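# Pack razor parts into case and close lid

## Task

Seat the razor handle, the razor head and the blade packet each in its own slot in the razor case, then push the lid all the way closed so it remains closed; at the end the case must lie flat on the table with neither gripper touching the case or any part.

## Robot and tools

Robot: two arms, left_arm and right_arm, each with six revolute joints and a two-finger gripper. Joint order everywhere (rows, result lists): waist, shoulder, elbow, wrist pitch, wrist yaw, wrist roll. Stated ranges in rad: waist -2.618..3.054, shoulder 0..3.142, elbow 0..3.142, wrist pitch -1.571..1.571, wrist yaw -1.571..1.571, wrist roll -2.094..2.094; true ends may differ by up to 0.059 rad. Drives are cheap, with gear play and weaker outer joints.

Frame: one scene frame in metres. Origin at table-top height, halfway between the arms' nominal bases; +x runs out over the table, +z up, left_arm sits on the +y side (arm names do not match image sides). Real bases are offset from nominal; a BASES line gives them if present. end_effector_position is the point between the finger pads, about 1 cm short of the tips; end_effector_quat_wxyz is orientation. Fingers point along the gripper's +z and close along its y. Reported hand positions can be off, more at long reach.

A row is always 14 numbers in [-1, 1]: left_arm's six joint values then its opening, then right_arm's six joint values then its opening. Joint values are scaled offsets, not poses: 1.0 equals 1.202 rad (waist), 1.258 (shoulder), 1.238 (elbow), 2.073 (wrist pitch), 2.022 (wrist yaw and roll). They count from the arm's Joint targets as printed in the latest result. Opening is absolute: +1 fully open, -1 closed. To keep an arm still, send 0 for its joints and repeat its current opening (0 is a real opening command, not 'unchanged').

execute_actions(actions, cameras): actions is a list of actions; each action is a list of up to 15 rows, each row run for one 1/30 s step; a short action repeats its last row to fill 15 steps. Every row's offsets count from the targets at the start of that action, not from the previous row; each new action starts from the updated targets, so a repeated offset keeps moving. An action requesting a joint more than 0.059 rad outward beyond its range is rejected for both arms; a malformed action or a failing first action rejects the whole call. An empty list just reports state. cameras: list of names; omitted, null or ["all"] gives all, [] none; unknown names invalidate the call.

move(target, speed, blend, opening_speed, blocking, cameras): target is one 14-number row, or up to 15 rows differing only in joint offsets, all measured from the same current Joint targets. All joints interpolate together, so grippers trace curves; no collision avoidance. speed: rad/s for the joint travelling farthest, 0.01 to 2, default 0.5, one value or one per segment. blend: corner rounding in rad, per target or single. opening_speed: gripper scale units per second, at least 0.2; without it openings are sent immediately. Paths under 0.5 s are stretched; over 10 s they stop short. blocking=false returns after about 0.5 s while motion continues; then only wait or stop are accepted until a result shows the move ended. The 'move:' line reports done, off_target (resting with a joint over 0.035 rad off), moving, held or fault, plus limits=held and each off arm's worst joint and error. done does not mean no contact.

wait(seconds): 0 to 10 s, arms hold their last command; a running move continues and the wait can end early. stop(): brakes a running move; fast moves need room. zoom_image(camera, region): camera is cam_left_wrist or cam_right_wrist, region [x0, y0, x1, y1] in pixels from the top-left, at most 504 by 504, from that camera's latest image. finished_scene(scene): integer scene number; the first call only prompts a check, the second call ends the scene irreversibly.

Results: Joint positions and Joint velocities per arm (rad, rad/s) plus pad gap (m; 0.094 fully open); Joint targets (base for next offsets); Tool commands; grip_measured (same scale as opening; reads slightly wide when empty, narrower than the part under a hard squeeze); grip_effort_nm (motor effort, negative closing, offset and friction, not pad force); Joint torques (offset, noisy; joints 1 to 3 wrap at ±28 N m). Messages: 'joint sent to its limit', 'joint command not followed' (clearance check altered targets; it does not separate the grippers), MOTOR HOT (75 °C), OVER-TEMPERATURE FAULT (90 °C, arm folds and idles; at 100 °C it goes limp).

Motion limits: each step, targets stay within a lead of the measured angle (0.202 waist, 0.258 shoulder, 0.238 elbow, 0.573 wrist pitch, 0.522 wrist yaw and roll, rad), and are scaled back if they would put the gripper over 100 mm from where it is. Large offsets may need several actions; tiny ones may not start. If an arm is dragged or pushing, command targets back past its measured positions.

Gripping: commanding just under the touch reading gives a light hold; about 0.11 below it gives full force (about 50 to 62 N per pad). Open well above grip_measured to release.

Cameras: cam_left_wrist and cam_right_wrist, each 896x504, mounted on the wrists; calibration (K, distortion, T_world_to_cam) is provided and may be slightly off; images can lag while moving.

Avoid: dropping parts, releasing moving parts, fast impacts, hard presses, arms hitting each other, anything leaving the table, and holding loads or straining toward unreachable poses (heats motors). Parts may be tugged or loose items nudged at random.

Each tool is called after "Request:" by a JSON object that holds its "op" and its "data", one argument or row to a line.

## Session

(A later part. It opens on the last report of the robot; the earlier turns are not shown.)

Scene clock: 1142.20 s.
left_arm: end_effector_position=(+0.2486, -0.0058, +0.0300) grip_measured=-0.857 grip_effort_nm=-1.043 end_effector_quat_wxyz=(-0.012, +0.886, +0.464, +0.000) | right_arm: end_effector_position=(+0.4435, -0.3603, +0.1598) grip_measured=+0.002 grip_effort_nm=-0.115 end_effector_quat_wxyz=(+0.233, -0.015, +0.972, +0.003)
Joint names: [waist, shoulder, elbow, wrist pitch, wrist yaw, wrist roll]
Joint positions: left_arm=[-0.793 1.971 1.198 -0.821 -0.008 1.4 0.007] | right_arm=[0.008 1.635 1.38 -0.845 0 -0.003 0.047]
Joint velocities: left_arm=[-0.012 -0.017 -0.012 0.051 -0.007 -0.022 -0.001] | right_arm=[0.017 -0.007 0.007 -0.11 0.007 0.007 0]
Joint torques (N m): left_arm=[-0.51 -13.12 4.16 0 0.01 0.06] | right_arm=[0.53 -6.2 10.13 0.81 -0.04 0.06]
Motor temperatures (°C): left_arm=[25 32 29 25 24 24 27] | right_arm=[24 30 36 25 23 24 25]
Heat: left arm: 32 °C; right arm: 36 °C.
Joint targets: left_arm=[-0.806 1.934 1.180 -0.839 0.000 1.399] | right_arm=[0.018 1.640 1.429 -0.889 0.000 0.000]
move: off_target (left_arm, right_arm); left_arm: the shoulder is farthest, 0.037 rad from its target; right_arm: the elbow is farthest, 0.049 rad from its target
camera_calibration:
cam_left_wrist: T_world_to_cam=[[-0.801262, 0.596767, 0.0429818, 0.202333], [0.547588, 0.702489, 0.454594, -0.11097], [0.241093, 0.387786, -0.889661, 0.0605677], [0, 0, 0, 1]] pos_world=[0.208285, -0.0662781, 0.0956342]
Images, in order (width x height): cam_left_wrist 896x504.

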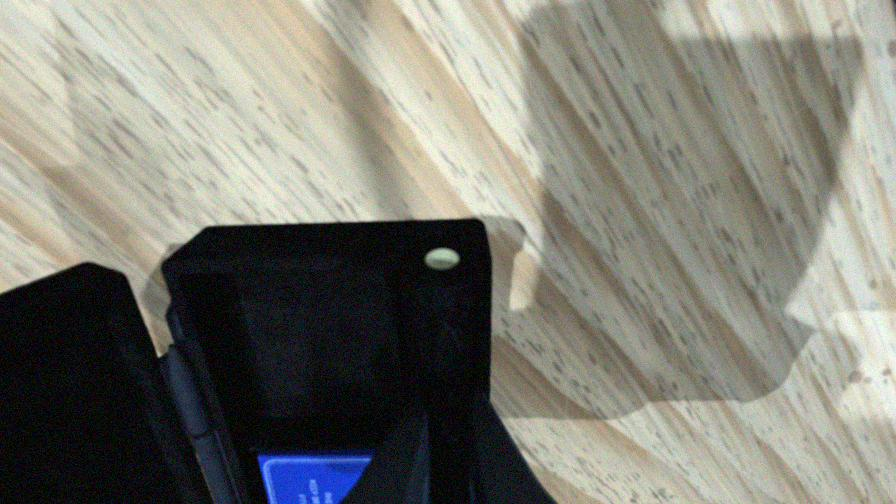

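Request:
{"op": "move", "data": {
  "target": [-0.006,0,0,0,0,0,-0.92,0,0,0,0,0,0,0],
  "speed": 0.05,
  "cameras": []
}}

Request:
{"op": "move", "data": {
  "target": [0,0.055,0,0,0,0,-0.92,0,0,0,0,0,0,0],
  "speed": 0.1,
  "cameras": ["cam_left_wrist"]
}}

Request:
{"op": "zoom_image", "data": {
  "camera": "cam_left_wrist",
  "region": [340, 200, 560, 340]
}}

Scene clock: 1149.73 s.
left_arm: end_effector_position=(+0.2468, -0.0076, +0.0300) grip_measured=-0.857 grip_effort_nm=-1.038 end_effector_quat_wxyz=(-0.012, +0.888, +0.460, +0.000) | right_arm: end_effector_position=(+0.4435, -0.3603, +0.1598) grip_measured=+0.002 grip_effort_nm=-0.110 end_effector_quat_wxyz=(+0.233, -0.015, +0.972, +0.003)
Joint names: [waist, shoulder, elbow, wrist pitch, wrist yaw, wrist roll]
Joint positions: left_arm=[-0.8 1.971 1.198 -0.821 -0.008 1.4 0.007] | right_arm=[0.008 1.635 1.38 -0.845 0 -0.003 0.047]
Joint velocities: left_arm=[-0.007 0.007 -0.002 -0.022 0.037 0.037 0.001] | right_arm=[-0.012 0.022 -0.017 -0.081 0.007 0.007 0]
Joint torques (N m): left_arm=[-0.47 -13.09 4.14 -0.01 0 0.1] | right_arm=[0.55 -6.17 10.1 0.82 -0.03 0.05]
Motor temperatures (°C): left_arm=[25 33 29 25 24 24 27] | right_arm=[24 30 36 25 23 24 25]
Heat: left arm: 33 °C; right arm: 36 °C.
Joint targets: left_arm=[-0.813 1.934 1.180 -0.839 0.000 1.399] | right_arm=[0.018 1.640 1.429 -0.889 0.000 0.000]
move: off_target (left_arm, right_arm); left_arm: the shoulder is farthest, 0.037 rad from its target; right_arm: the elbow is farthest, 0.049 rad from its target
No camera images: "cameras" was empty.

Scene clock: 1150.67 s.
left_arm: end_effector_position=(+0.2467, -0.0074, +0.0296) grip_measured=-0.857 grip_effort_nm=-1.038 end_effector_quat_wxyz=(-0.013, +0.888, +0.460, +0.000) | right_arm: end_effector_position=(+0.4435, -0.3603, +0.1598) grip_measured=+0.002 grip_effort_nm=-0.110 end_effector_quat_wxyz=(+0.233, -0.015, +0.972, +0.003)
Joint names: [waist, shoulder, elbow, wrist pitch, wrist yaw, wrist roll]
Joint positions: left_arm=[-0.8 1.973 1.198 -0.821 -0.008 1.4 0.007] | right_arm=[0.008 1.635 1.38 -0.845 0 -0.003 0.047]
Joint velocities: left_arm=[-0.012 -0.012 -0.007 0.051 -0.007 0.022 0] | right_arm=[-0.002 -0.007 -0.007 0.037 -0.007 -0.007 -0.001]
Joint torques (N m): left_arm=[-0.57 -7.65 4.03 -0.03 -0.01 0.09] | right_arm=[0.57 -6.19 10.14 0.82 -0.04 0.06]
Motor temperatures (°C): left_arm=[25 33 29 25 24 24 27] | right_arm=[24 30 36 25 23 24 25]
Heat: left arm: 33 °C; right arm: 36 °C.
Joint targets: left_arm=[-0.813 2.004 1.180 -0.839 0.000 1.399] | right_arm=[0.018 1.640 1.429 -0.889 0.000 0.000]
move: off_target (right_arm); right_arm: the elbow is farthest, 0.049 rad from its target
camera_calibration:
cam_left_wrist: T_world_to_cam=[[-0.796614, 0.602848, 0.0445, 0.200664], [0.553454, 0.697776, 0.454751, -0.10999], [0.243095, 0.38689, -0.889506, 0.0607557], [0, 0, 0, 1]] pos_world=[0.205957, -0.0677268, 0.0951312]
Images, in order (width x height): cam_left_wrist 896x504.

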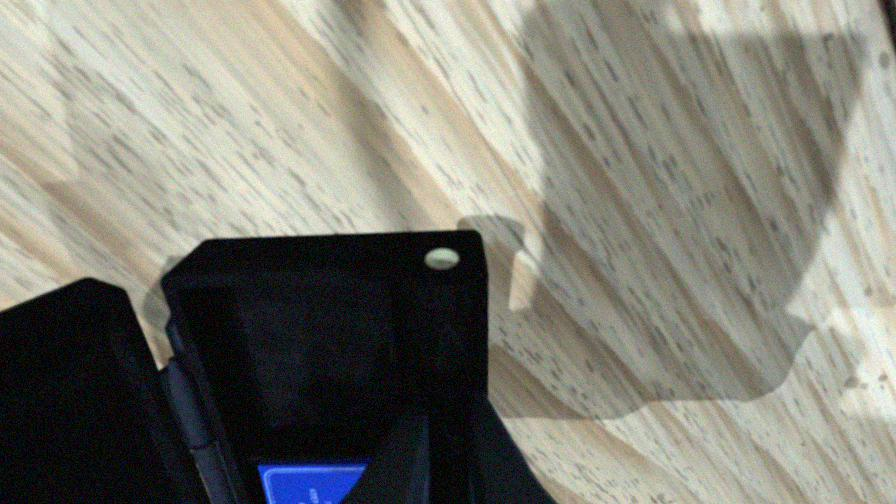

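Scaled by 2.291 from the camera's 896x504 image, which has a finer 1280x720 frame.

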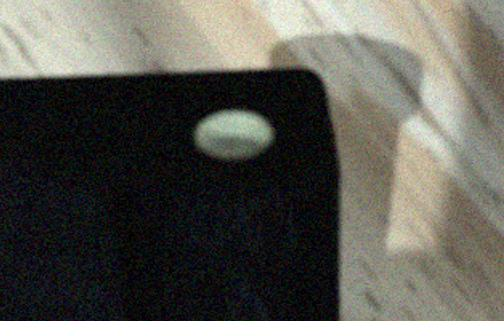

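Request:
{"op": "move", "data": {
  "target": [0,-0.012,0,0,0,0,-0.6,0,0,0,0,0,0,0],
  "opening_speed": 0.3,
  "cameras": ["cam_left_wrist"]
}}

Request:
{"op": "zoom_image", "data": {
  "camera": "cam_left_wrist",
  "region": [340, 180, 560, 320]
}}

Scene clock: 1170.10 s.
left_arm: end_effector_position=(+0.2467, -0.0074, +0.0296) grip_measured=-0.601 grip_effort_nm=0.066 end_effector_quat_wxyz=(-0.013, +0.887, +0.462, +0.000) | right_arm: end_effector_position=(+0.4435, -0.3603, +0.1598) grip_measured=+0.002 grip_effort_nm=-0.120 end_effector_quat_wxyz=(+0.233, -0.015, +0.972, +0.003)
Joint names: [waist, shoulder, elbow, wrist pitch, wrist yaw, wrist roll]
Joint positions: left_arm=[-0.8 1.973 1.198 -0.821 -0.008 1.395 0.019] | right_arm=[0.008 1.635 1.38 -0.845 0 -0.003 0.047]
Joint velocities: left_arm=[-0.002 -0.002 0.007 -0.037 0.037 0.007 0.001] | right_arm=[-0.007 -0.012 -0.002 -0.037 0.081 -0.037 0]
Joint torques (N m): left_arm=[-0.54 -8.9 4.15 -0.01 -0.01 0.08] | right_arm=[0.57 -6.22 10.1 0.82 -0.03 0.06]
Motor temperatures (°C): left_arm=[25 32 29 25 24 24 27] | right_arm=[24 30 36 25 23 24 25]
Heat: left arm: 32 °C; right arm: 36 °C.
Joint targets: left_arm=[-0.813 1.988 1.180 -0.839 0.000 1.399] | right_arm=[0.018 1.640 1.429 -0.889 0.000 0.000]
move: off_target (right_arm); right_arm: the elbow is farthest, 0.049 rad from its target
camera_calibration:
cam_left_wrist: T_world_to_cam=[[-0.799384, 0.599174, 0.0444464, 0.201321], [0.550189, 0.700289, 0.454848, -0.109169], [0.241408, 0.388052, -0.889459, 0.0611789], [0, 0, 0, 1]] pos_world=[0.206227, -0.0679169, 0.0951236]
Images, in order (width x height): cam_left_wrist 896x504.

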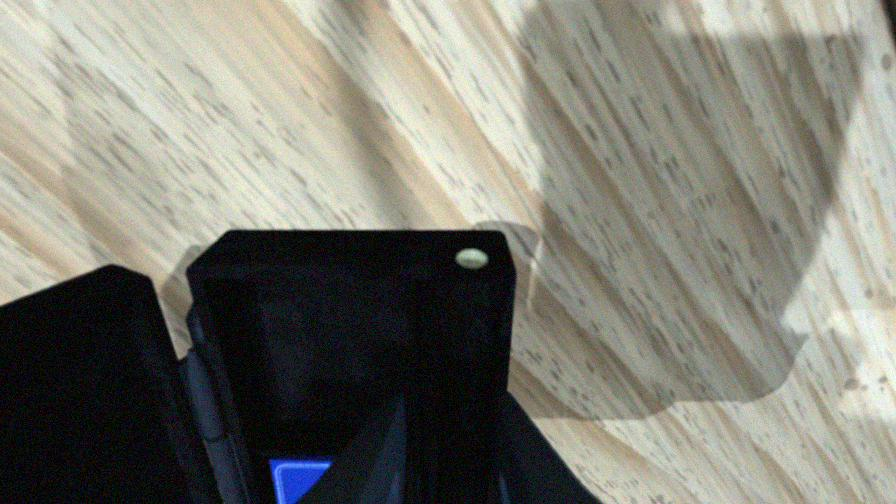

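Scaled by 2.291 from the camera's 896x504 image, which has a finer 1280x720 frame.

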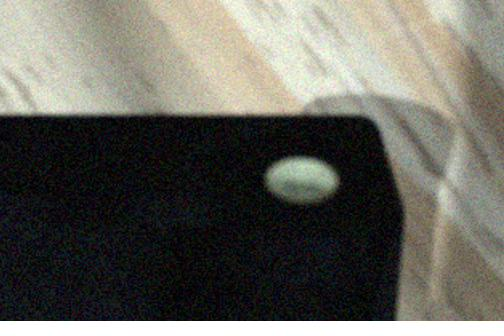

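Request:
{"op": "move", "data": {
  "target": [
    [0.003,-0.040,0.0,0.0,0,0,-0.6,0,0,0,0,0,0,0],
    [0.003,-0.1,0.040,-0.015,0,0,-0.6,0,0,0,0,0,0,0],
    [0.003,-0.20,0.120,-0.12,0,0,-0.6,0,0,0,0,0,0,0]
  ],
  "speed": 0.2,
  "cameras": ["cam_left_wrist"]
}}

Request:
{"op": "zoom_image", "data": {
  "camera": "cam_left_wrist",
  "region": [240, 100, 660, 504]
}}

Scene clock: 1180.43 s.
left_arm: end_effector_position=(+0.2394, -0.0002, +0.1153) grip_measured=-0.601 grip_effort_nm=0.071 end_effector_quat_wxyz=(+0.013, +0.888, +0.460, +0.009) | right_arm: end_effector_position=(+0.4435, -0.3603, +0.1598) grip_measured=+0.002 grip_effort_nm=-0.110 end_effector_quat_wxyz=(+0.233, -0.015, +0.972, +0.003)
Joint names: [waist, shoulder, elbow, wrist pitch, wrist yaw, wrist roll]
Joint positions: left_arm=[-0.8 1.766 1.29 -1.065 -0.008 1.4 0.019] | right_arm=[0.008 1.635 1.38 -0.845 0 -0.003 0.047]
Joint velocities: left_arm=[-0.007 -0.007 -0.012 0.037 -0.022 -0.007 0] | right_arm=[0.002 0.002 0.002 0.007 -0.037 -0.022 0]
Joint torques (N m): left_arm=[-0.13 -11.23 9.51 0.03 -0.02 0.11] | right_arm=[0.54 -6.2 10.13 0.83 -0.04 0.05]
Motor temperatures (°C): left_arm=[25 32 29 25 24 24 26] | right_arm=[24 30 36 25 23 24 25]
Heat: left arm: 32 °C; right arm: 36 °C.
Joint targets: left_arm=[-0.809 1.737 1.328 -1.088 0.000 1.399] | right_arm=[0.018 1.640 1.429 -0.889 0.000 0.000]
move: off_target (left_arm, right_arm); left_arm: the elbow is farthest, 0.038 rad from its target; right_arm: the elbow is farthest, 0.049 rad from its target
camera_calibration:
cam_left_wrist: T_world_to_cam=[[-0.797284, 0.603518, -0.0101903, 0.193201], [0.535808, 0.715408, 0.448444, -0.14507], [0.277934, 0.352077, -0.893753, 0.128137], [0, 0, 0, 1]] pos_world=[0.196152, -0.0579297, 0.181548]
Images, in order (width x height): cam_left_wrist 896x504.

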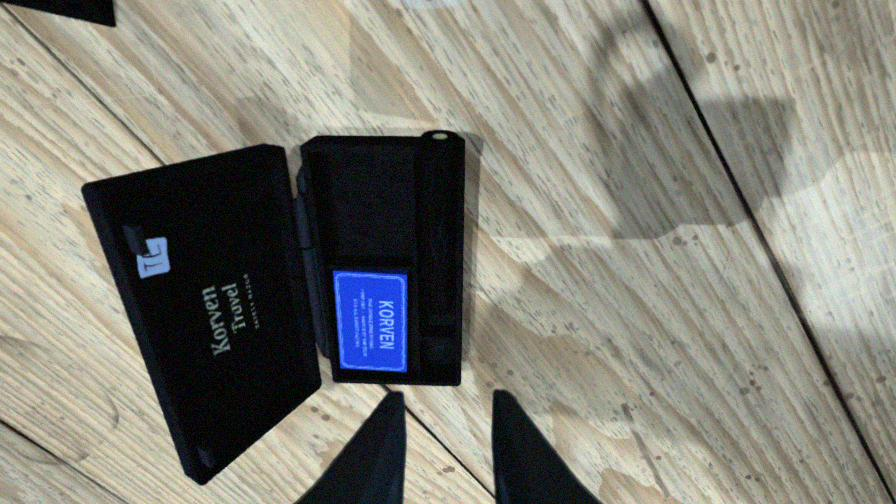

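Scaled by 1.200 from the camera's 896x504 image, which has a finer 1280x720 frame.

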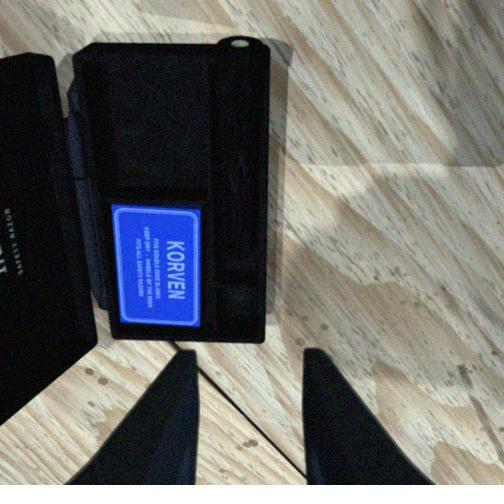

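Request:
{"op": "move", "data": {
  "target": [0.003,0.1248,-0.105,0.1027,0,0.012,-0.55,0,0,0,0,0,0,0],
  "speed": 0.3,
  "cameras": ["cam_left_wrist"]
}}

Scene clock: 1213.00 s.
left_arm: end_effector_position=(+0.2444, -0.0052, +0.0592) grip_measured=-0.551 grip_effort_nm=0.066 end_effector_quat_wxyz=(-0.001, +0.890, +0.455, +0.004) | right_arm: end_effector_position=(+0.4435, -0.3603, +0.1598) grip_measured=+0.002 grip_effort_nm=-0.110 end_effector_quat_wxyz=(+0.233, -0.015, +0.972, +0.003)
Joint names: [waist, shoulder, elbow, wrist pitch, wrist yaw, wrist roll]
Joint positions: left_arm=[-0.8 1.889 1.212 -0.895 -0.008 1.411 0.021] | right_arm=[0.008 1.635 1.38 -0.845 0 -0.003 0.047]
Joint velocities: left_arm=[-0.012 0.022 -0.012 0.037 -0.007 -0.022 0] | right_arm=[-0.012 0.007 -0.007 0.022 -0.022 0.022 0]
Joint torques (N m): left_arm=[0.02 -9.16 4.97 0.45 -0.01 0.08] | right_arm=[0.5 -6.22 10.11 0.82 -0.03 0.06]
Motor temperatures (°C): left_arm=[25 33 31 25 24 24 25] | right_arm=[24 30 37 25 23 24 25]
Heat: left arm: 33 °C; right arm: 37 °C.
Joint targets: left_arm=[-0.806 1.894 1.198 -0.875 0.000 1.424] | right_arm=[0.018 1.640 1.429 -0.889 0.000 0.000]
move: off_target (right_arm); right_arm: the elbow is farthest, 0.049 rad from its target
camera_calibration:
cam_left_wrist: T_world_to_cam=[[-0.79065, 0.611933, 0.0202885, 0.196206], [0.553156, 0.699716, 0.452123, -0.123563], [0.262473, 0.368694, -0.891725, 0.0821123], [0, 0, 0, 1]] pos_world=[0.201927, -0.0638799, 0.125107]
Images, in order (width x height): cam_left_wrist 896x504.

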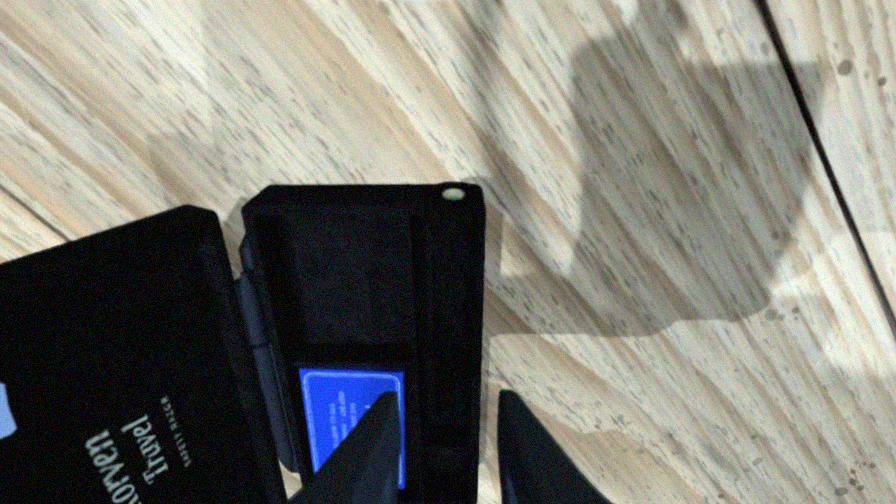

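Request:
{"op": "move", "data": {
  "target": [0.0,0.0437,-0.0485,0.055,0,0,-0.55,0,0,0,0,0,0,0],
  "speed": 0.15,
  "cameras": []
}}

Request:
{"op": "move", "data": {
  "target": [0,0,0,0,0,0,-0.92,0,0,0,0,0,0,0],
  "opening_speed": 0.3,
  "cameras": ["cam_left_wrist"]
}}

Request:
{"op": "zoom_image", "data": {
  "camera": "cam_left_wrist",
  "region": [340, 180, 560, 320]
}}

Scene clock: 1219.77 s.
left_arm: end_effector_position=(+0.2447, -0.0055, +0.0306) grip_measured=-0.551 grip_effort_nm=0.076 end_effector_quat_wxyz=(+0.001, +0.890, +0.455, +0.005) | right_arm: end_effector_position=(+0.4435, -0.3603, +0.1598) grip_measured=+0.002 grip_effort_nm=-0.115 end_effector_quat_wxyz=(+0.233, -0.015, +0.972, +0.003)
Joint names: [waist, shoulder, elbow, wrist pitch, wrist yaw, wrist roll]
Joint positions: left_arm=[-0.8 1.938 1.152 -0.781 -0.008 1.411 0.021] | right_arm=[0.008 1.635 1.38 -0.845 0 -0.003 0.047]
Joint velocities: left_arm=[-0.027 -0.012 -0.007 -0.022 0.022 0.022 0] | right_arm=[-0.012 -0.007 -0.007 0.051 -0.051 0.037 -0.001]
Joint torques (N m): left_arm=[0.18 -8.98 4.59 0.48 -0.02 0.1] | right_arm=[0.54 -6.2 10.13 0.82 -0.03 0.06]
Motor temperatures (°C): left_arm=[25 33 30 25 24 24 25] | right_arm=[24 30 37 25 23 24 25]
Heat: left arm: 33 °C; right arm: 37 °C.
Joint targets: left_arm=[-0.806 1.949 1.138 -0.761 0.000 1.424] | right_arm=[0.018 1.640 1.429 -0.889 0.000 0.000]
move: off_target (right_arm); right_arm: the elbow is farthest, 0.049 rad from its target
No camera images: "cameras" was empty.

Scene clock: 1221.20 s.
left_arm: end_effector_position=(+0.2453, -0.0057, +0.0311) grip_measured=-0.915 grip_effort_nm=-0.256 end_effector_quat_wxyz=(+0.002, +0.893, +0.450, +0.006) | right_arm: end_effector_position=(+0.4435, -0.3603, +0.1598) grip_measured=+0.002 grip_effort_nm=-0.115 end_effector_quat_wxyz=(+0.233, -0.015, +0.972, +0.003)
Joint names: [waist, shoulder, elbow, wrist pitch, wrist yaw, wrist roll]
Joint positions: left_arm=[-0.8 1.936 1.152 -0.78 -0.01 1.423 0.004] | right_arm=[0.008 1.635 1.38 -0.845 0 -0.003 0.047]
Joint velocities: left_arm=[-0.022 -0.012 -0.002 -0.037 -0.066 -0.037 -0.001] | right_arm=[-0.027 0.007 -0.007 0.037 -0.095 0.022 0.001]
Joint torques (N m): left_arm=[0.09 -8.83 4.45 0.47 0.01 0.09] | right_arm=[0.59 -6.23 10.14 0.83 -0.03 0.05]
Motor temperatures (°C): left_arm=[25 33 30 25 24 24 25] | right_arm=[24 30 37 25 23 24 25]
Heat: left arm: 33 °C; right arm: 37 °C.
Joint targets: left_arm=[-0.806 1.949 1.138 -0.761 0.000 1.424] | right_arm=[0.018 1.640 1.429 -0.889 0.000 0.000]
move: off_target (right_arm); right_arm: the elbow is farthest, 0.049 rad from its target
camera_calibration:
cam_left_wrist: T_world_to_cam=[[-0.78319, 0.621655, 0.0125961, 0.196266], [0.558785, 0.69481, 0.452767, -0.112433], [0.272713, 0.361641, -0.89154, 0.0544626], [0, 0, 0, 1]] pos_world=[0.201686, -0.0635859, 0.0969893]
Images, in order (width x height): cam_left_wrist 896x504.

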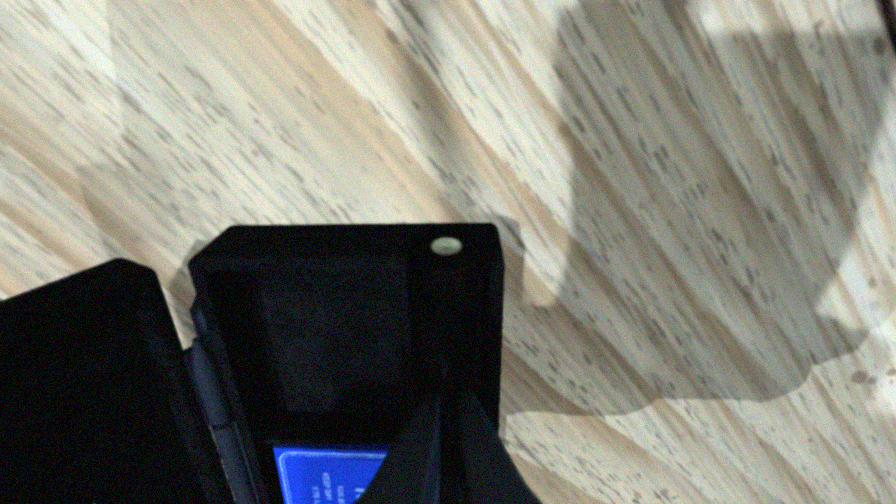

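Scaled by 2.291 from the camera's 896x504 image, which has a finer 1280x720 frame.

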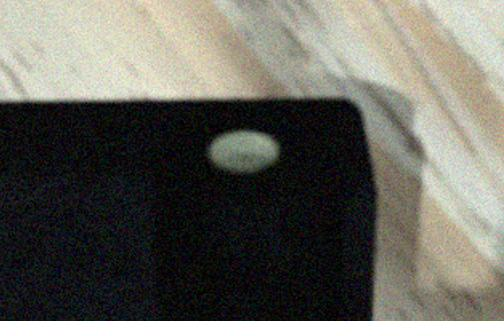

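Request:
{"op": "move", "data": {
  "target": [0.024,0,0,0,0,0,-0.99,0,0,0,0,0,0,0],
  "speed": 0.05,
  "cameras": ["cam_left_wrist"]
}}

Request:
{"op": "zoom_image", "data": {
  "camera": "cam_left_wrist",
  "region": [340, 180, 560, 320]
}}

Scene clock: 1228.10 s.
left_arm: end_effector_position=(+0.2471, -0.0058, +0.0326) grip_measured=-0.987 grip_effort_nm=-0.173 end_effector_quat_wxyz=(+0.007, +0.891, +0.454, +0.002) | right_arm: end_effector_position=(+0.4435, -0.3603, +0.1598) grip_measured=+0.002 grip_effort_nm=-0.110 end_effector_quat_wxyz=(+0.233, -0.015, +0.972, +0.003)
Joint names: [waist, shoulder, elbow, wrist pitch, wrist yaw, wrist roll]
Joint positions: left_arm=[-0.791 1.931 1.152 -0.777 0.001 1.423 0.001] | right_arm=[0.008 1.635 1.38 -0.845 0 -0.003 0.047]
Joint velocities: left_arm=[0.002 -0.002 -0.002 -0.022 -0.037 -0.007 0] | right_arm=[0.007 0.017 0.007 0.007 -0.007 -0.007 0.001]
Joint torques (N m): left_arm=[0.62 -8.34 4.46 0.47 0.02 0.09] | right_arm=[0.51 -6.2 10.09 0.81 -0.03 0.06]
Motor temperatures (°C): left_arm=[25 32 30 26 24 24 25] | right_arm=[24 30 37 25 23 24 25]
Heat: left arm: 32 °C; right arm: 37 °C.
Joint targets: left_arm=[-0.777 1.949 1.138 -0.761 0.000 1.424] | right_arm=[0.018 1.640 1.429 -0.889 0.000 0.000]
move: off_target (right_arm); right_arm: the elbow is farthest, 0.049 rad from its target
camera_calibration:
cam_left_wrist: T_world_to_cam=[[-0.788786, 0.614637, 0.00619749, 0.199267], [0.553365, 0.705693, 0.442475, -0.112239], [0.267588, 0.352448, -0.896759, 0.0566942], [0, 0, 0, 1]] pos_world=[0.204117, -0.0632526, 0.0992689]
Images, in order (width x height): cam_left_wrist 896x504.

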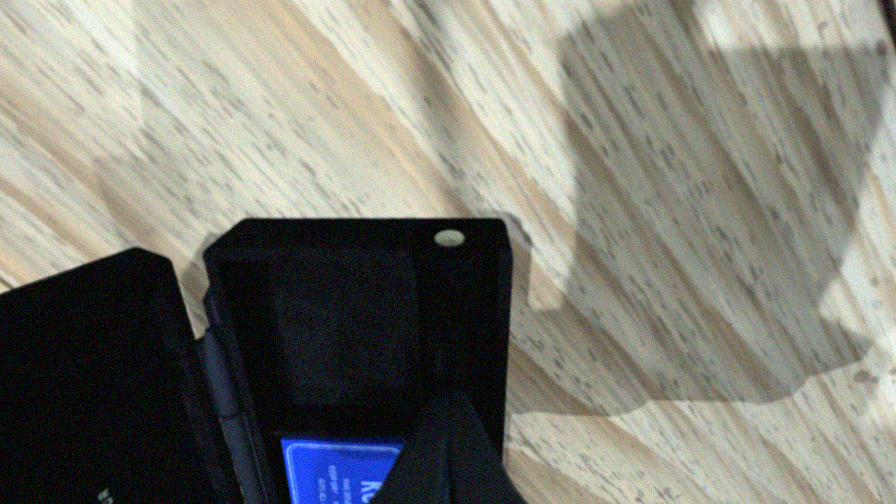

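Scaled by 2.291 from the camera's 896x504 image, which has a finer 1280x720 frame.

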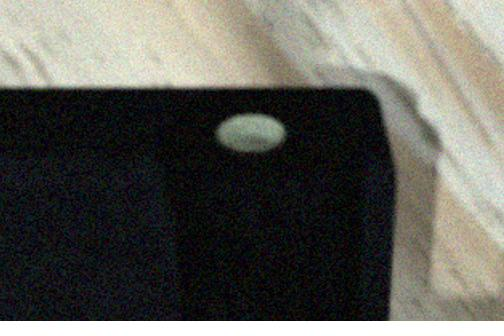

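Request:
{"op": "move", "data": {
  "target": [
    [0,-0.0708,0.1066,-0.1008,0,0,-0.99,0,0,0,0,0,0,0],
    [-0.0824,-0.0708,0.1066,-0.1008,0,-0.0356,-0.99,0,0,0,0,0,0,0],
    [-0.0824,-0.011,0.0759,-0.0545,0,-0.0356,-0.99,0,0,0,0,0,0,0]
  ],
  "speed": 0.25,
  "cameras": []
}}

Request:
{"op": "move", "data": {
  "target": [0,0,0,0,0,0,-0.5,0,0,0,0,0,0,0],
  "opening_speed": 0.8,
  "cameras": ["cam_left_wrist"]
}}

Scene clock: 1260.47 s.
left_arm: end_effector_position=(+0.2277, -0.0269, +0.0524) grip_measured=-0.987 grip_effort_nm=-0.173 end_effector_quat_wxyz=(-0.008, +0.898, +0.439, +0.004) | right_arm: end_effector_position=(+0.4435, -0.3603, +0.1598) grip_measured=+0.002 grip_effort_nm=-0.120 end_effector_quat_wxyz=(+0.233, -0.015, +0.972, +0.003)
Joint names: [waist, shoulder, elbow, wrist pitch, wrist yaw, wrist roll]
Joint positions: left_arm=[-0.883 1.927 1.235 -0.893 -0.011 1.365 0.001] | right_arm=[0.008 1.635 1.38 -0.845 0 -0.003 0.047]
Joint velocities: left_arm=[0.002 0.007 -0.007 0.037 -0.007 -0.022 -0.001] | right_arm=[0.022 -0.002 -0.007 -0.007 -0.022 0.007 0.001]
Joint torques (N m): left_arm=[0.2 -9.32 5.5 0.42 0.02 -0.07] | right_arm=[0.53 -6.19 10.1 0.81 -0.04 0.06]
Motor temperatures (°C): left_arm=[25 31 29 26 24 24 25] | right_arm=[24 29 37 25 23 24 25]
Heat: left arm: 31 °C; right arm: 37 °C.
Joint targets: left_arm=[-0.876 1.935 1.232 -0.874 0.000 1.352] | right_arm=[0.018 1.640 1.429 -0.889 0.000 0.000]
move: off_target (right_arm); right_arm: the elbow is farthest, 0.049 rad from its target
No camera images: "cameras" was empty.

Scene clock: 1261.30 s.
left_arm: end_effector_position=(+0.2277, -0.0269, +0.0524) grip_measured=-0.501 grip_effort_nm=0.066 end_effector_quat_wxyz=(-0.008, +0.898, +0.439, +0.004) | right_arm: end_effector_position=(+0.4435, -0.3603, +0.1598) grip_measured=+0.002 grip_effort_nm=-0.115 end_effector_quat_wxyz=(+0.233, -0.015, +0.972, +0.003)
Joint names: [waist, shoulder, elbow, wrist pitch, wrist yaw, wrist roll]
Joint positions: left_arm=[-0.883 1.927 1.235 -0.893 -0.011 1.365 0.023] | right_arm=[0.008 1.635 1.38 -0.845 0 -0.003 0.047]
Joint velocities: left_arm=[0.007 0.002 0.007 0.022 0.007 0.051 0] | right_arm=[0.002 0.012 -0.007 -0.007 -0.051 -0.022 -0.002]
Joint torques (N m): left_arm=[0.34 -9.33 5.39 0.42 0.02 -0.08] | right_arm=[0.49 -6.26 10.14 0.82 -0.05 0.06]
Motor temperatures (°C): left_arm=[25 31 29 26 24 24 25] | right_arm=[24 29 37 25 23 24 25]
Heat: left arm: 31 °C; right arm: 37 °C.
Joint targets: left_arm=[-0.876 1.935 1.232 -0.874 0.000 1.352] | right_arm=[0.018 1.640 1.429 -0.889 0.000 0.000]
move: off_target (right_arm); right_arm: the elbow is farthest, 0.049 rad from its target
camera_calibration:
cam_left_wrist: T_world_to_cam=[[-0.767406, 0.640313, 0.03298, 0.191256], [0.581423, 0.673303, 0.456738, -0.103406], [0.270249, 0.369679, -0.88899, 0.0865629], [0, 0, 0, 1]] pos_world=[0.1835, -0.0848408, 0.117875]
Images, in order (width x height): cam_left_wrist 896x504.

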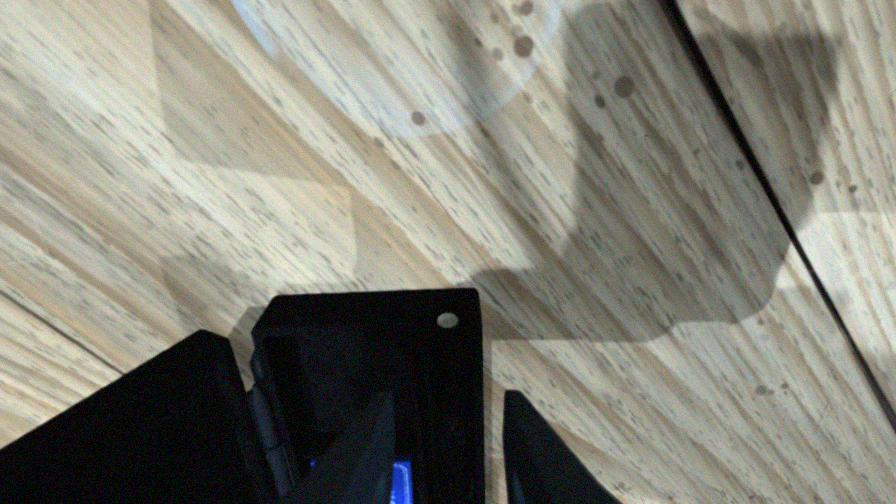

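Request:
{"op": "move", "data": {
  "target": [0.0166,0,0,0,0,-0.013,-0.5,0,0,0,0,0,0,0],
  "speed": 0.2,
  "cameras": []
}}

Request:
{"op": "move", "data": {
  "target": [0,0.021,-0.024,0.0270,0,0,-0.5,0,0,0,0,0,0,0],
  "speed": 0.1,
  "cameras": ["cam_left_wrist"]
}}

Scene clock: 1275.07 s.
left_arm: end_effector_position=(+0.2327, -0.0225, +0.0524) grip_measured=-0.501 grip_effort_nm=0.066 end_effector_quat_wxyz=(-0.008, +0.888, +0.459, +0.004) | right_arm: end_effector_position=(+0.4435, -0.3603, +0.1598) grip_measured=+0.002 grip_effort_nm=-0.115 end_effector_quat_wxyz=(+0.233, -0.015, +0.972, +0.003)
Joint names: [waist, shoulder, elbow, wrist pitch, wrist yaw, wrist roll]
Joint positions: left_arm=[-0.863 1.927 1.235 -0.893 -0.011 1.339 0.023] | right_arm=[0.008 1.635 1.38 -0.845 0 -0.003 0.047]
Joint velocities: left_arm=[-0.002 -0.002 0.012 -0.081 -0.066 0.022 0] | right_arm=[-0.012 0.012 -0.017 -0.022 0.022 -0.022 -0.001]
Joint torques (N m): left_arm=[0.36 -9.25 5.52 0.43 0.04 -0.04] | right_arm=[0.49 -6.23 10.13 0.81 -0.03 0.08]
Motor temperatures (°C): left_arm=[25 32 29 26 24 24 25] | right_arm=[24 29 37 25 23 24 25]
Heat: left arm: 32 °C; right arm: 37 °C.
Joint targets: left_arm=[-0.856 1.935 1.232 -0.874 0.000 1.325] | right_arm=[0.018 1.640 1.429 -0.889 0.000 0.000]
move: off_target (right_arm); right_arm: the elbow is farthest, 0.049 rad from its target
No camera images: "cameras" was empty.

Scene clock: 1276.17 s.
left_arm: end_effector_position=(+0.2360, -0.0262, +0.0412) grip_measured=-0.501 grip_effort_nm=0.061 end_effector_quat_wxyz=(-0.001, +0.888, +0.460, +0.006) | right_arm: end_effector_position=(+0.4435, -0.3603, +0.1598) grip_measured=+0.002 grip_effort_nm=-0.115 end_effector_quat_wxyz=(+0.233, -0.015, +0.972, +0.003)
Joint names: [waist, shoulder, elbow, wrist pitch, wrist yaw, wrist roll]
Joint positions: left_arm=[-0.863 1.95 1.218 -0.838 -0.011 1.339 0.023] | right_arm=[0.008 1.635 1.38 -0.845 0 -0.003 0.047]
Joint velocities: left_arm=[-0.017 -0.007 -0.002 -0.037 0.007 -0.051 0] | right_arm=[-0.007 0.012 0.002 -0.007 0.022 -0.022 0]
Joint torques (N m): left_arm=[0.24 -9.11 4.53 0.49 0 -0.09] | right_arm=[0.53 -6.22 10.06 0.81 -0.05 0.06]
Motor temperatures (°C): left_arm=[25 32 29 26 24 24 25] | right_arm=[24 29 37 25 23 24 25]
Heat: left arm: 32 °C; right arm: 37 °C.
Joint targets: left_arm=[-0.856 1.961 1.203 -0.818 0.000 1.325] | right_arm=[0.018 1.640 1.429 -0.889 0.000 0.000]
move: off_target (right_arm); right_arm: the elbow is farthest, 0.049 rad from its target
camera_calibration:
cam_left_wrist: T_world_to_cam=[[-0.796318, 0.604623, 0.017588, 0.204021], [0.544996, 0.704565, 0.454498, -0.094097], [0.262408, 0.37151, -0.890574, 0.0760877], [0, 0, 0, 1]] pos_world=[0.193782, -0.085326, 0.10694]
Images, in order (width x height): cam_left_wrist 896x504.

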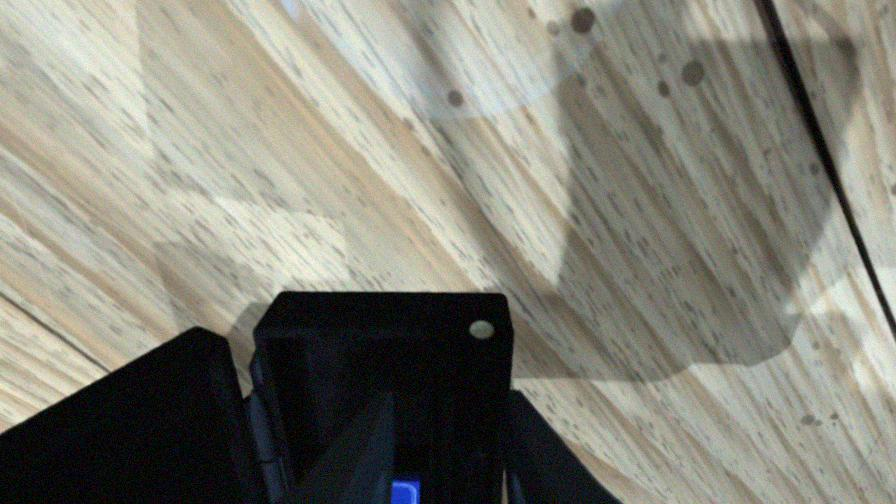

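Request:
{"op": "move", "data": {
  "target": [0,-0.024,-0.032,-0.016,0,0,-0.5,0,0,0,0,0,0,0],
  "speed": 0.1,
  "cameras": ["cam_left_wrist"]
}}

Scene clock: 1285.57 s.
left_arm: end_effector_position=(+0.2264, -0.0154, +0.0326) grip_measured=-0.501 grip_effort_nm=0.066 end_effector_quat_wxyz=(-0.019, +0.888, +0.459, +0.001) | right_arm: end_effector_position=(+0.4435, -0.3603, +0.1598) grip_measured=+0.002 grip_effort_nm=-0.115 end_effector_quat_wxyz=(+0.233, -0.015, +0.972, +0.003)
Joint names: [waist, shoulder, elbow, wrist pitch, wrist yaw, wrist roll]
Joint positions: left_arm=[-0.863 1.95 1.178 -0.837 -0.011 1.339 0.023] | right_arm=[0.008 1.635 1.38 -0.845 0 -0.003 0.047]
Joint velocities: left_arm=[0.012 -0.002 0.002 0.037 -0.022 -0.051 0] | right_arm=[0.002 -0.012 -0.002 -0.081 0.037 0.007 -0.001]
Joint torques (N m): left_arm=[0.43 -11.41 4.31 -0.02 0.02 -0.06] | right_arm=[0.57 -6.26 10.1 0.83 -0.03 0.06]
Motor temperatures (°C): left_arm=[25 32 29 26 24 24 25] | right_arm=[24 29 37 25 23 24 25]
Heat: left arm: 32 °C; right arm: 37 °C.
Joint targets: left_arm=[-0.856 1.931 1.163 -0.851 0.000 1.325] | right_arm=[0.018 1.640 1.429 -0.889 0.000 0.000]
move: off_target (right_arm); right_arm: the elbow is farthest, 0.049 rad from its target
camera_calibration:
cam_left_wrist: T_world_to_cam=[[-0.795395, 0.603577, 0.0551565, 0.188554], [0.556605, 0.691405, 0.460597, -0.0956463], [0.23987, 0.397057, -0.885894, 0.0722592], [0, 0, 0, 1]] pos_world=[0.185879, -0.0763673, 0.0976685]
Images, in order (width x height): cam_left_wrist 896x504.

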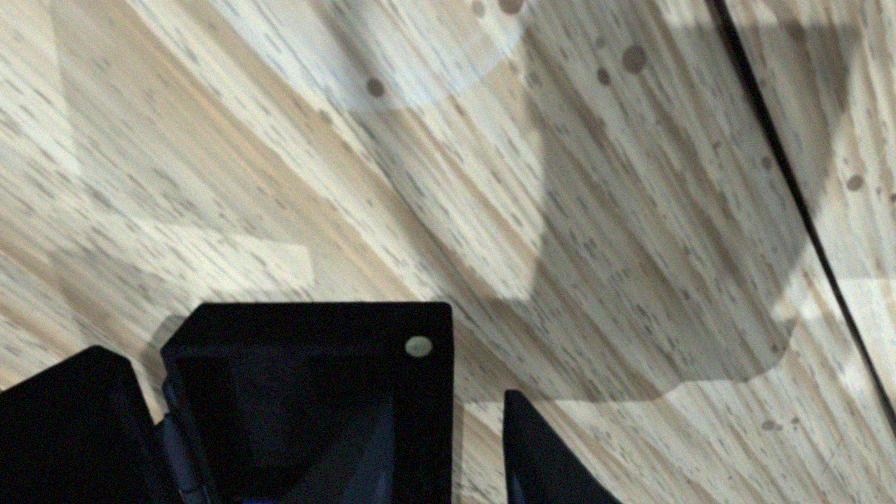

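Request:
{"op": "move", "data": {
  "target": [0,0,0,0.0294,0,0,-0.5,0,0,0,0,0,0,0],
  "speed": 0.1,
  "cameras": ["cam_left_wrist"]
}}

Scene clock: 1294.37 s.
left_arm: end_effector_position=(+0.2307, -0.0202, +0.0325) grip_measured=-0.501 grip_effort_nm=0.066 end_effector_quat_wxyz=(-0.007, +0.888, +0.459, +0.004) | right_arm: end_effector_position=(+0.4435, -0.3603, +0.1598) grip_measured=+0.002 grip_effort_nm=-0.110 end_effector_quat_wxyz=(+0.233, -0.015, +0.972, +0.003)
Joint names: [waist, shoulder, elbow, wrist pitch, wrist yaw, wrist roll]
Joint positions: left_arm=[-0.863 1.95 1.178 -0.811 -0.011 1.339 0.023] | right_arm=[0.008 1.635 1.38 -0.845 0 -0.003 0.047]
Joint velocities: left_arm=[0.022 -0.002 -0.022 -0.037 0.022 -0.007 0.001] | right_arm=[-0.012 -0.007 0.007 -0.022 0.037 0.007 0]
Joint torques (N m): left_arm=[0.32 -11.55 4.38 0.39 0.02 -0.06] | right_arm=[0.54 -6.23 10.09 0.83 -0.04 0.06]
Motor temperatures (°C): left_arm=[25 33 29 26 24 24 25] | right_arm=[24 29 37 25 23 24 25]
Heat: left arm: 33 °C; right arm: 37 °C.
Joint targets: left_arm=[-0.856 1.931 1.163 -0.790 0.000 1.325] | right_arm=[0.018 1.640 1.429 -0.889 0.000 0.000]
move: off_target (right_arm); right_arm: the elbow is farthest, 0.049 rad from its target
camera_calibration:
cam_left_wrist: T_world_to_cam=[[-0.796126, 0.604406, 0.0296153, 0.195921], [0.548694, 0.700373, 0.456523, -0.0924592], [0.255183, 0.3797, -0.889219, 0.0692415], [0, 0, 0, 1]] pos_world=[0.18904, -0.0799509, 0.0979783]
Images, in order (width x height): cam_left_wrist 896x504.

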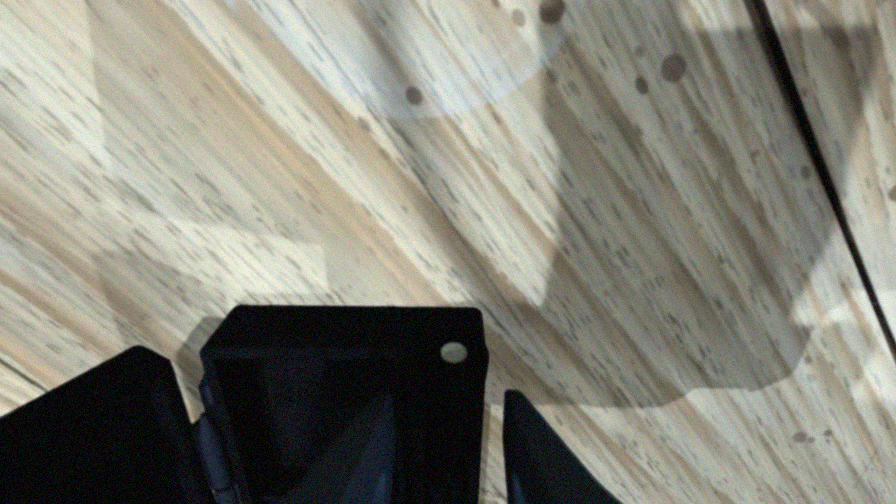

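Request:
{"op": "move", "data": {
  "target": [0,0,0,0,0,0,-0.85,0,0,0,0,0,0,0],
  "opening_speed": 0.3,
  "cameras": ["cam_left_wrist"]
}}

Scene clock: 1301.17 s.
left_arm: end_effector_position=(+0.2309, -0.0205, +0.0325) grip_measured=-0.841 grip_effort_nm=-0.510 end_effector_quat_wxyz=(-0.006, +0.888, +0.460, +0.004) | right_arm: end_effector_position=(+0.4435, -0.3603, +0.1598) grip_measured=+0.002 grip_effort_nm=-0.115 end_effector_quat_wxyz=(+0.233, -0.015, +0.972, +0.003)
Joint names: [waist, shoulder, elbow, wrist pitch, wrist yaw, wrist roll]
Joint positions: left_arm=[-0.863 1.95 1.178 -0.809 -0.011 1.339 0.007] | right_arm=[0.008 1.635 1.38 -0.845 0 -0.003 0.047]
Joint velocities: left_arm=[-0.007 0.022 -0.002 -0.066 -0.066 0.022 -0.001] | right_arm=[0.012 0.017 0.012 0.037 -0.007 0.007 -0.001]
Joint torques (N m): left_arm=[0.36 -11.45 4.38 0.44 0.01 -0.07] | right_arm=[0.5 -6.22 10.11 0.82 -0.03 0.06]
Motor temperatures (°C): left_arm=[25 34 29 26 24 24 25] | right_arm=[24 29 37 25 23 24 25]
Heat: left arm: 34 °C; right arm: 37 °C.
Joint targets: left_arm=[-0.856 1.931 1.163 -0.790 0.000 1.325] | right_arm=[0.018 1.640 1.429 -0.889 0.000 0.000]
move: off_target (right_arm); right_arm: the elbow is farthest, 0.049 rad from its target
camera_calibration:
cam_left_wrist: T_world_to_cam=[[-0.796155, 0.604439, 0.0281121, 0.196351], [0.548231, 0.700898, 0.456274, -0.0922696], [0.256086, 0.378677, -0.889395, 0.0690583], [0, 0, 0, 1]] pos_world=[0.189226, -0.0801615, 0.0980004]
Images, in order (width x height): cam_left_wrist 896x504.

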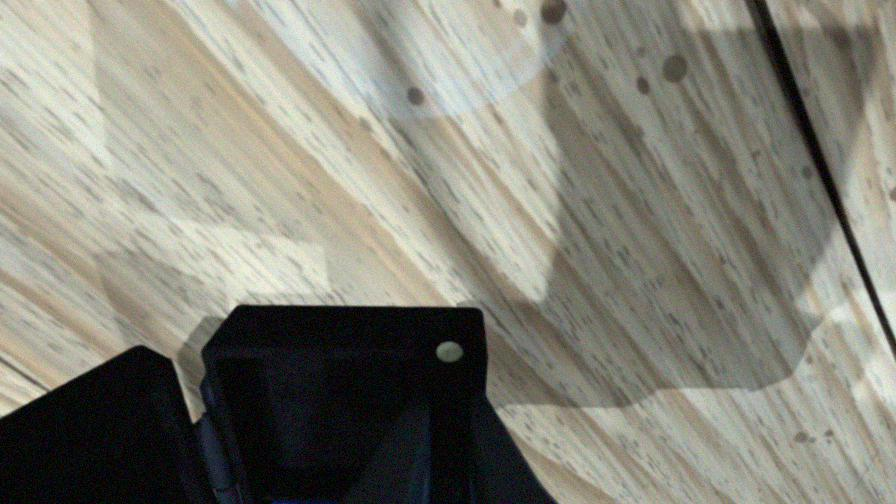

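Request:
{"op": "move", "data": {
  "target": [0.0145,0,0,0,0,0,-0.87,0,0,0,0,0,0,0],
  "speed": 0.05,
  "cameras": ["cam_left_wrist"]
}}

Request:
{"op": "zoom_image", "data": {
  "camera": "cam_left_wrist",
  "region": [340, 280, 560, 420]
}}

Scene clock: 1308.93 s.
left_arm: end_effector_position=(+0.2322, -0.0199, +0.0325) grip_measured=-0.866 grip_effort_nm=-0.794 end_effector_quat_wxyz=(-0.004, +0.886, +0.464, -0.001) | right_arm: end_effector_position=(+0.4435, -0.3603, +0.1598) grip_measured=+0.002 grip_effort_nm=-0.105 end_effector_quat_wxyz=(+0.233, -0.015, +0.972, +0.003)
Joint names: [waist, shoulder, elbow, wrist pitch, wrist yaw, wrist roll]
Joint positions: left_arm=[-0.853 1.95 1.178 -0.807 0.001 1.339 0.006] | right_arm=[0.008 1.635 1.38 -0.845 0 -0.003 0.047]
Joint velocities: left_arm=[-0.027 -0.012 0.022 -0.007 -0.037 -0.037 -0.004] | right_arm=[-0.012 0.002 -0.007 -0.022 0.007 -0.022 0]
Joint torques (N m): left_arm=[0.61 -11.36 4.36 0.42 0.05 -0.04] | right_arm=[0.51 -6.23 10.11 0.83 -0.03 0.06]
Motor temperatures (°C): left_arm=[25 34 29 26 24 24 25] | right_arm=[24 29 37 25 23 24 25]
Heat: left arm: 34 °C; right arm: 37 °C.
Joint targets: left_arm=[-0.838 1.931 1.163 -0.790 0.000 1.325] | right_arm=[0.018 1.640 1.429 -0.889 0.000 0.000]
move: off_target (right_arm); right_arm: the elbow is farthest, 0.049 rad from its target
camera_calibration:
cam_left_wrist: T_world_to_cam=[[-0.802433, 0.596035, 0.0290269, 0.198233], [0.544242, 0.71102, 0.445254, -0.0919345], [0.244748, 0.373084, -0.894934, 0.0711723], [0, 0, 0, 1]] pos_world=[0.191684, -0.0793396, 0.0988746]
Images, in order (width x height): cam_left_wrist 896x504.

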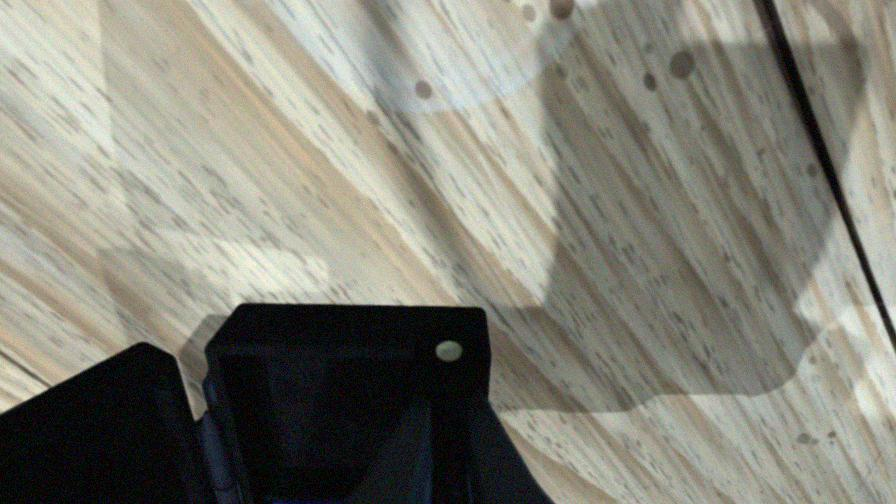

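Scaled by 2.291 from the camera's 896x504 image, which has a finer 1280x720 frame.

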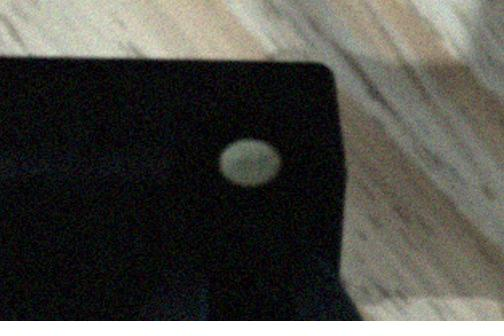

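Request:
{"op": "move", "data": {
  "target": [0,0,0,0,0,0,-0.5,0,0,0,0,0,0,0],
  "opening_speed": 0.3,
  "cameras": []
}}

Request:
{"op": "move", "data": {
  "target": [
    [0,-0.040,0.04,-0.012,0,0,-0.5,0,0,0,0,0,0,0],
    [0,-0.14,0.16,-0.144,0,0,-0.5,0,0,0,0,0,0,0]
  ],
  "speed": 0.2,
  "cameras": ["cam_left_wrist"]
}}

Request:
{"op": "zoom_image", "data": {
  "camera": "cam_left_wrist",
  "region": [240, 150, 560, 504]
}}

Scene clock: 1323.53 s.
left_arm: end_effector_position=(+0.2342, -0.0181, +0.0325) grip_measured=-0.501 grip_effort_nm=0.066 end_effector_quat_wxyz=(-0.005, +0.885, +0.465, +0.004) | right_arm: end_effector_position=(+0.4435, -0.3603, +0.1598) grip_measured=+0.002 grip_effort_nm=-0.115 end_effector_quat_wxyz=(+0.233, -0.015, +0.972, +0.003)
Joint names: [waist, shoulder, elbow, wrist pitch, wrist yaw, wrist roll]
Joint positions: left_arm=[-0.851 1.95 1.178 -0.807 -0.011 1.339 0.023] | right_arm=[0.008 1.635 1.38 -0.845 0 -0.003 0.047]
Joint velocities: left_arm=[0.012 -0.002 0.002 0.051 -0.037 0.022 0] | right_arm=[-0.012 0.012 -0.007 0.051 0.022 -0.037 0]
Joint torques (N m): left_arm=[0.4 -11.36 4.36 0.41 0.02 -0.05] | right_arm=[0.47 -6.2 10.13 0.83 -0.04 0.05]
Motor temperatures (°C): left_arm=[25 35 29 26 24 24 25] | right_arm=[24 29 37 25 23 24 25]
Heat: left arm: 35 °C; right arm: 37 °C.
Joint targets: left_arm=[-0.838 1.931 1.163 -0.790 0.000 1.325] | right_arm=[0.018 1.640 1.429 -0.889 0.000 0.000]
move: off_target (right_arm); right_arm: the elbow is farthest, 0.049 rad from its target
No camera images: "cameras" was empty.

Scene clock: 1325.80 s.
left_arm: end_effector_position=(+0.2338, -0.0176, +0.1173) grip_measured=-0.501 grip_effort_nm=0.071 end_effector_quat_wxyz=(+0.018, +0.885, +0.465, +0.011) | right_arm: end_effector_position=(+0.4435, -0.3603, +0.1598) grip_measured=+0.002 grip_effort_nm=-0.105 end_effector_quat_wxyz=(+0.233, -0.015, +0.972, +0.003)
Joint names: [waist, shoulder, elbow, wrist pitch, wrist yaw, wrist roll]
Joint positions: left_arm=[-0.851 1.786 1.323 -1.067 -0.011 1.339 0.023] | right_arm=[0.008 1.635 1.38 -0.845 0 -0.003 0.047]
Joint velocities: left_arm=[-0.017 -0.007 0.012 -0.022 0.037 -0.007 0] | right_arm=[0.002 -0.007 0.022 -0.007 0.022 -0.022 0]
Joint torques (N m): left_arm=[0.46 -11.6 9.55 0.09 -0.01 -0.07] | right_arm=[0.53 -6.23 10.11 0.82 -0.05 0.07]
Motor temperatures (°C): left_arm=[25 35 29 26 24 24 25] | right_arm=[24 29 37 25 23 24 25]
Heat: left arm: 35 °C; right arm: 37 °C.
Joint targets: left_arm=[-0.838 1.755 1.361 -1.088 0.000 1.325] | right_arm=[0.018 1.640 1.429 -0.889 0.000 0.000]
move: off_target (left_arm, right_arm); left_arm: the elbow is farthest, 0.038 rad from its target; right_arm: the elbow is farthest, 0.049 rad from its target
camera_calibration:
cam_left_wrist: T_world_to_cam=[[-0.803625, 0.594747, -0.02151, 0.201829], [0.524243, 0.724542, 0.447445, -0.127563], [0.281702, 0.348302, -0.894053, 0.13673], [0, 0, 0, 1]] pos_world=[0.190551, -0.0752358, 0.183662]
Images, in order (width x height): cam_left_wrist 896x504.

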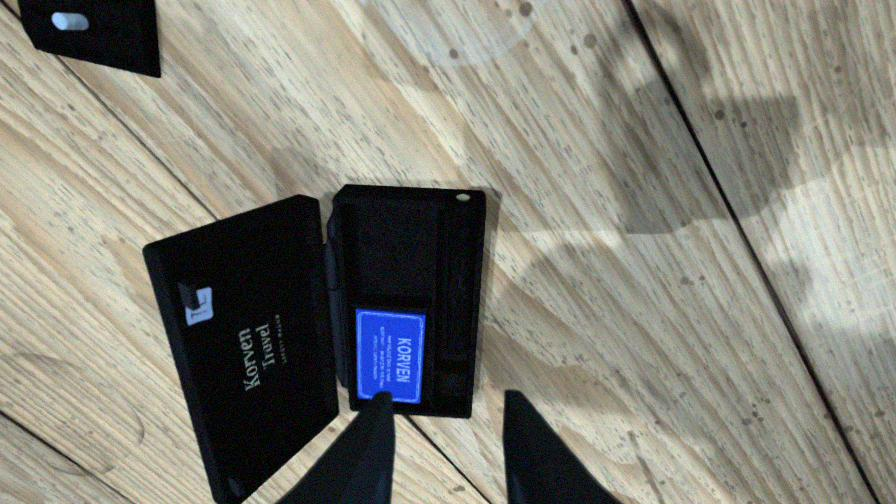

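Scaled by 1.424 from the camera's 896x504 image, which has a finer 1280x720 frame.

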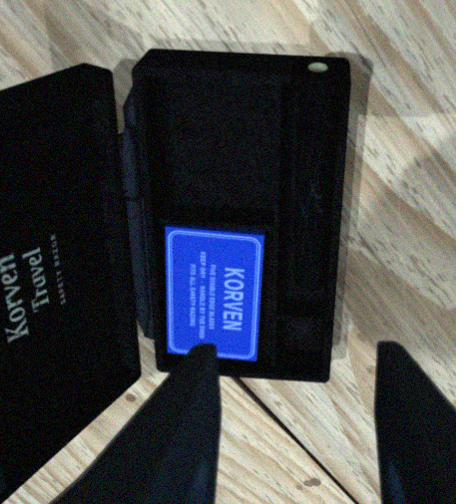

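Request:
{"op": "zoom_image", "data": {
  "camera": "cam_left_wrist",
  "region": [410, 170, 510, 300]
}}

Request:
{"op": "zoom_image", "data": {
  "camera": "cam_left_wrist",
  "region": [410, 300, 510, 430]
}}

Scaled by 3.877 from the camera's 896x504 image, which has a finer 1280x720 frame.

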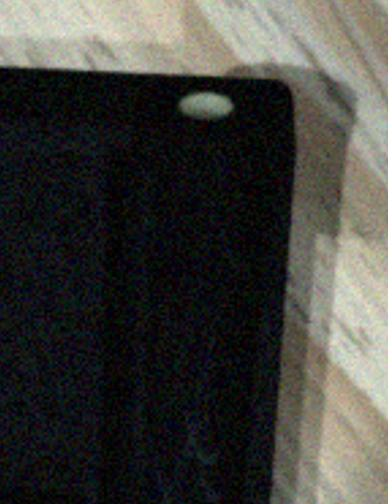

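Scaled by 3.877 from the camera's 896x504 image, which has a finer 1280x720 frame.

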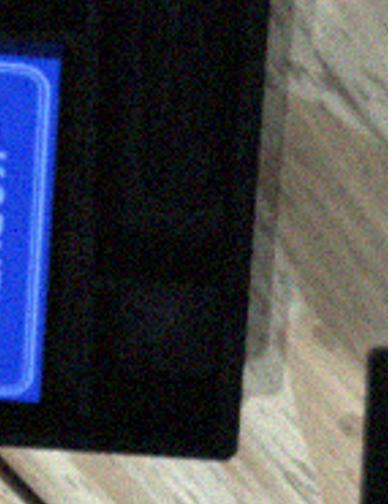

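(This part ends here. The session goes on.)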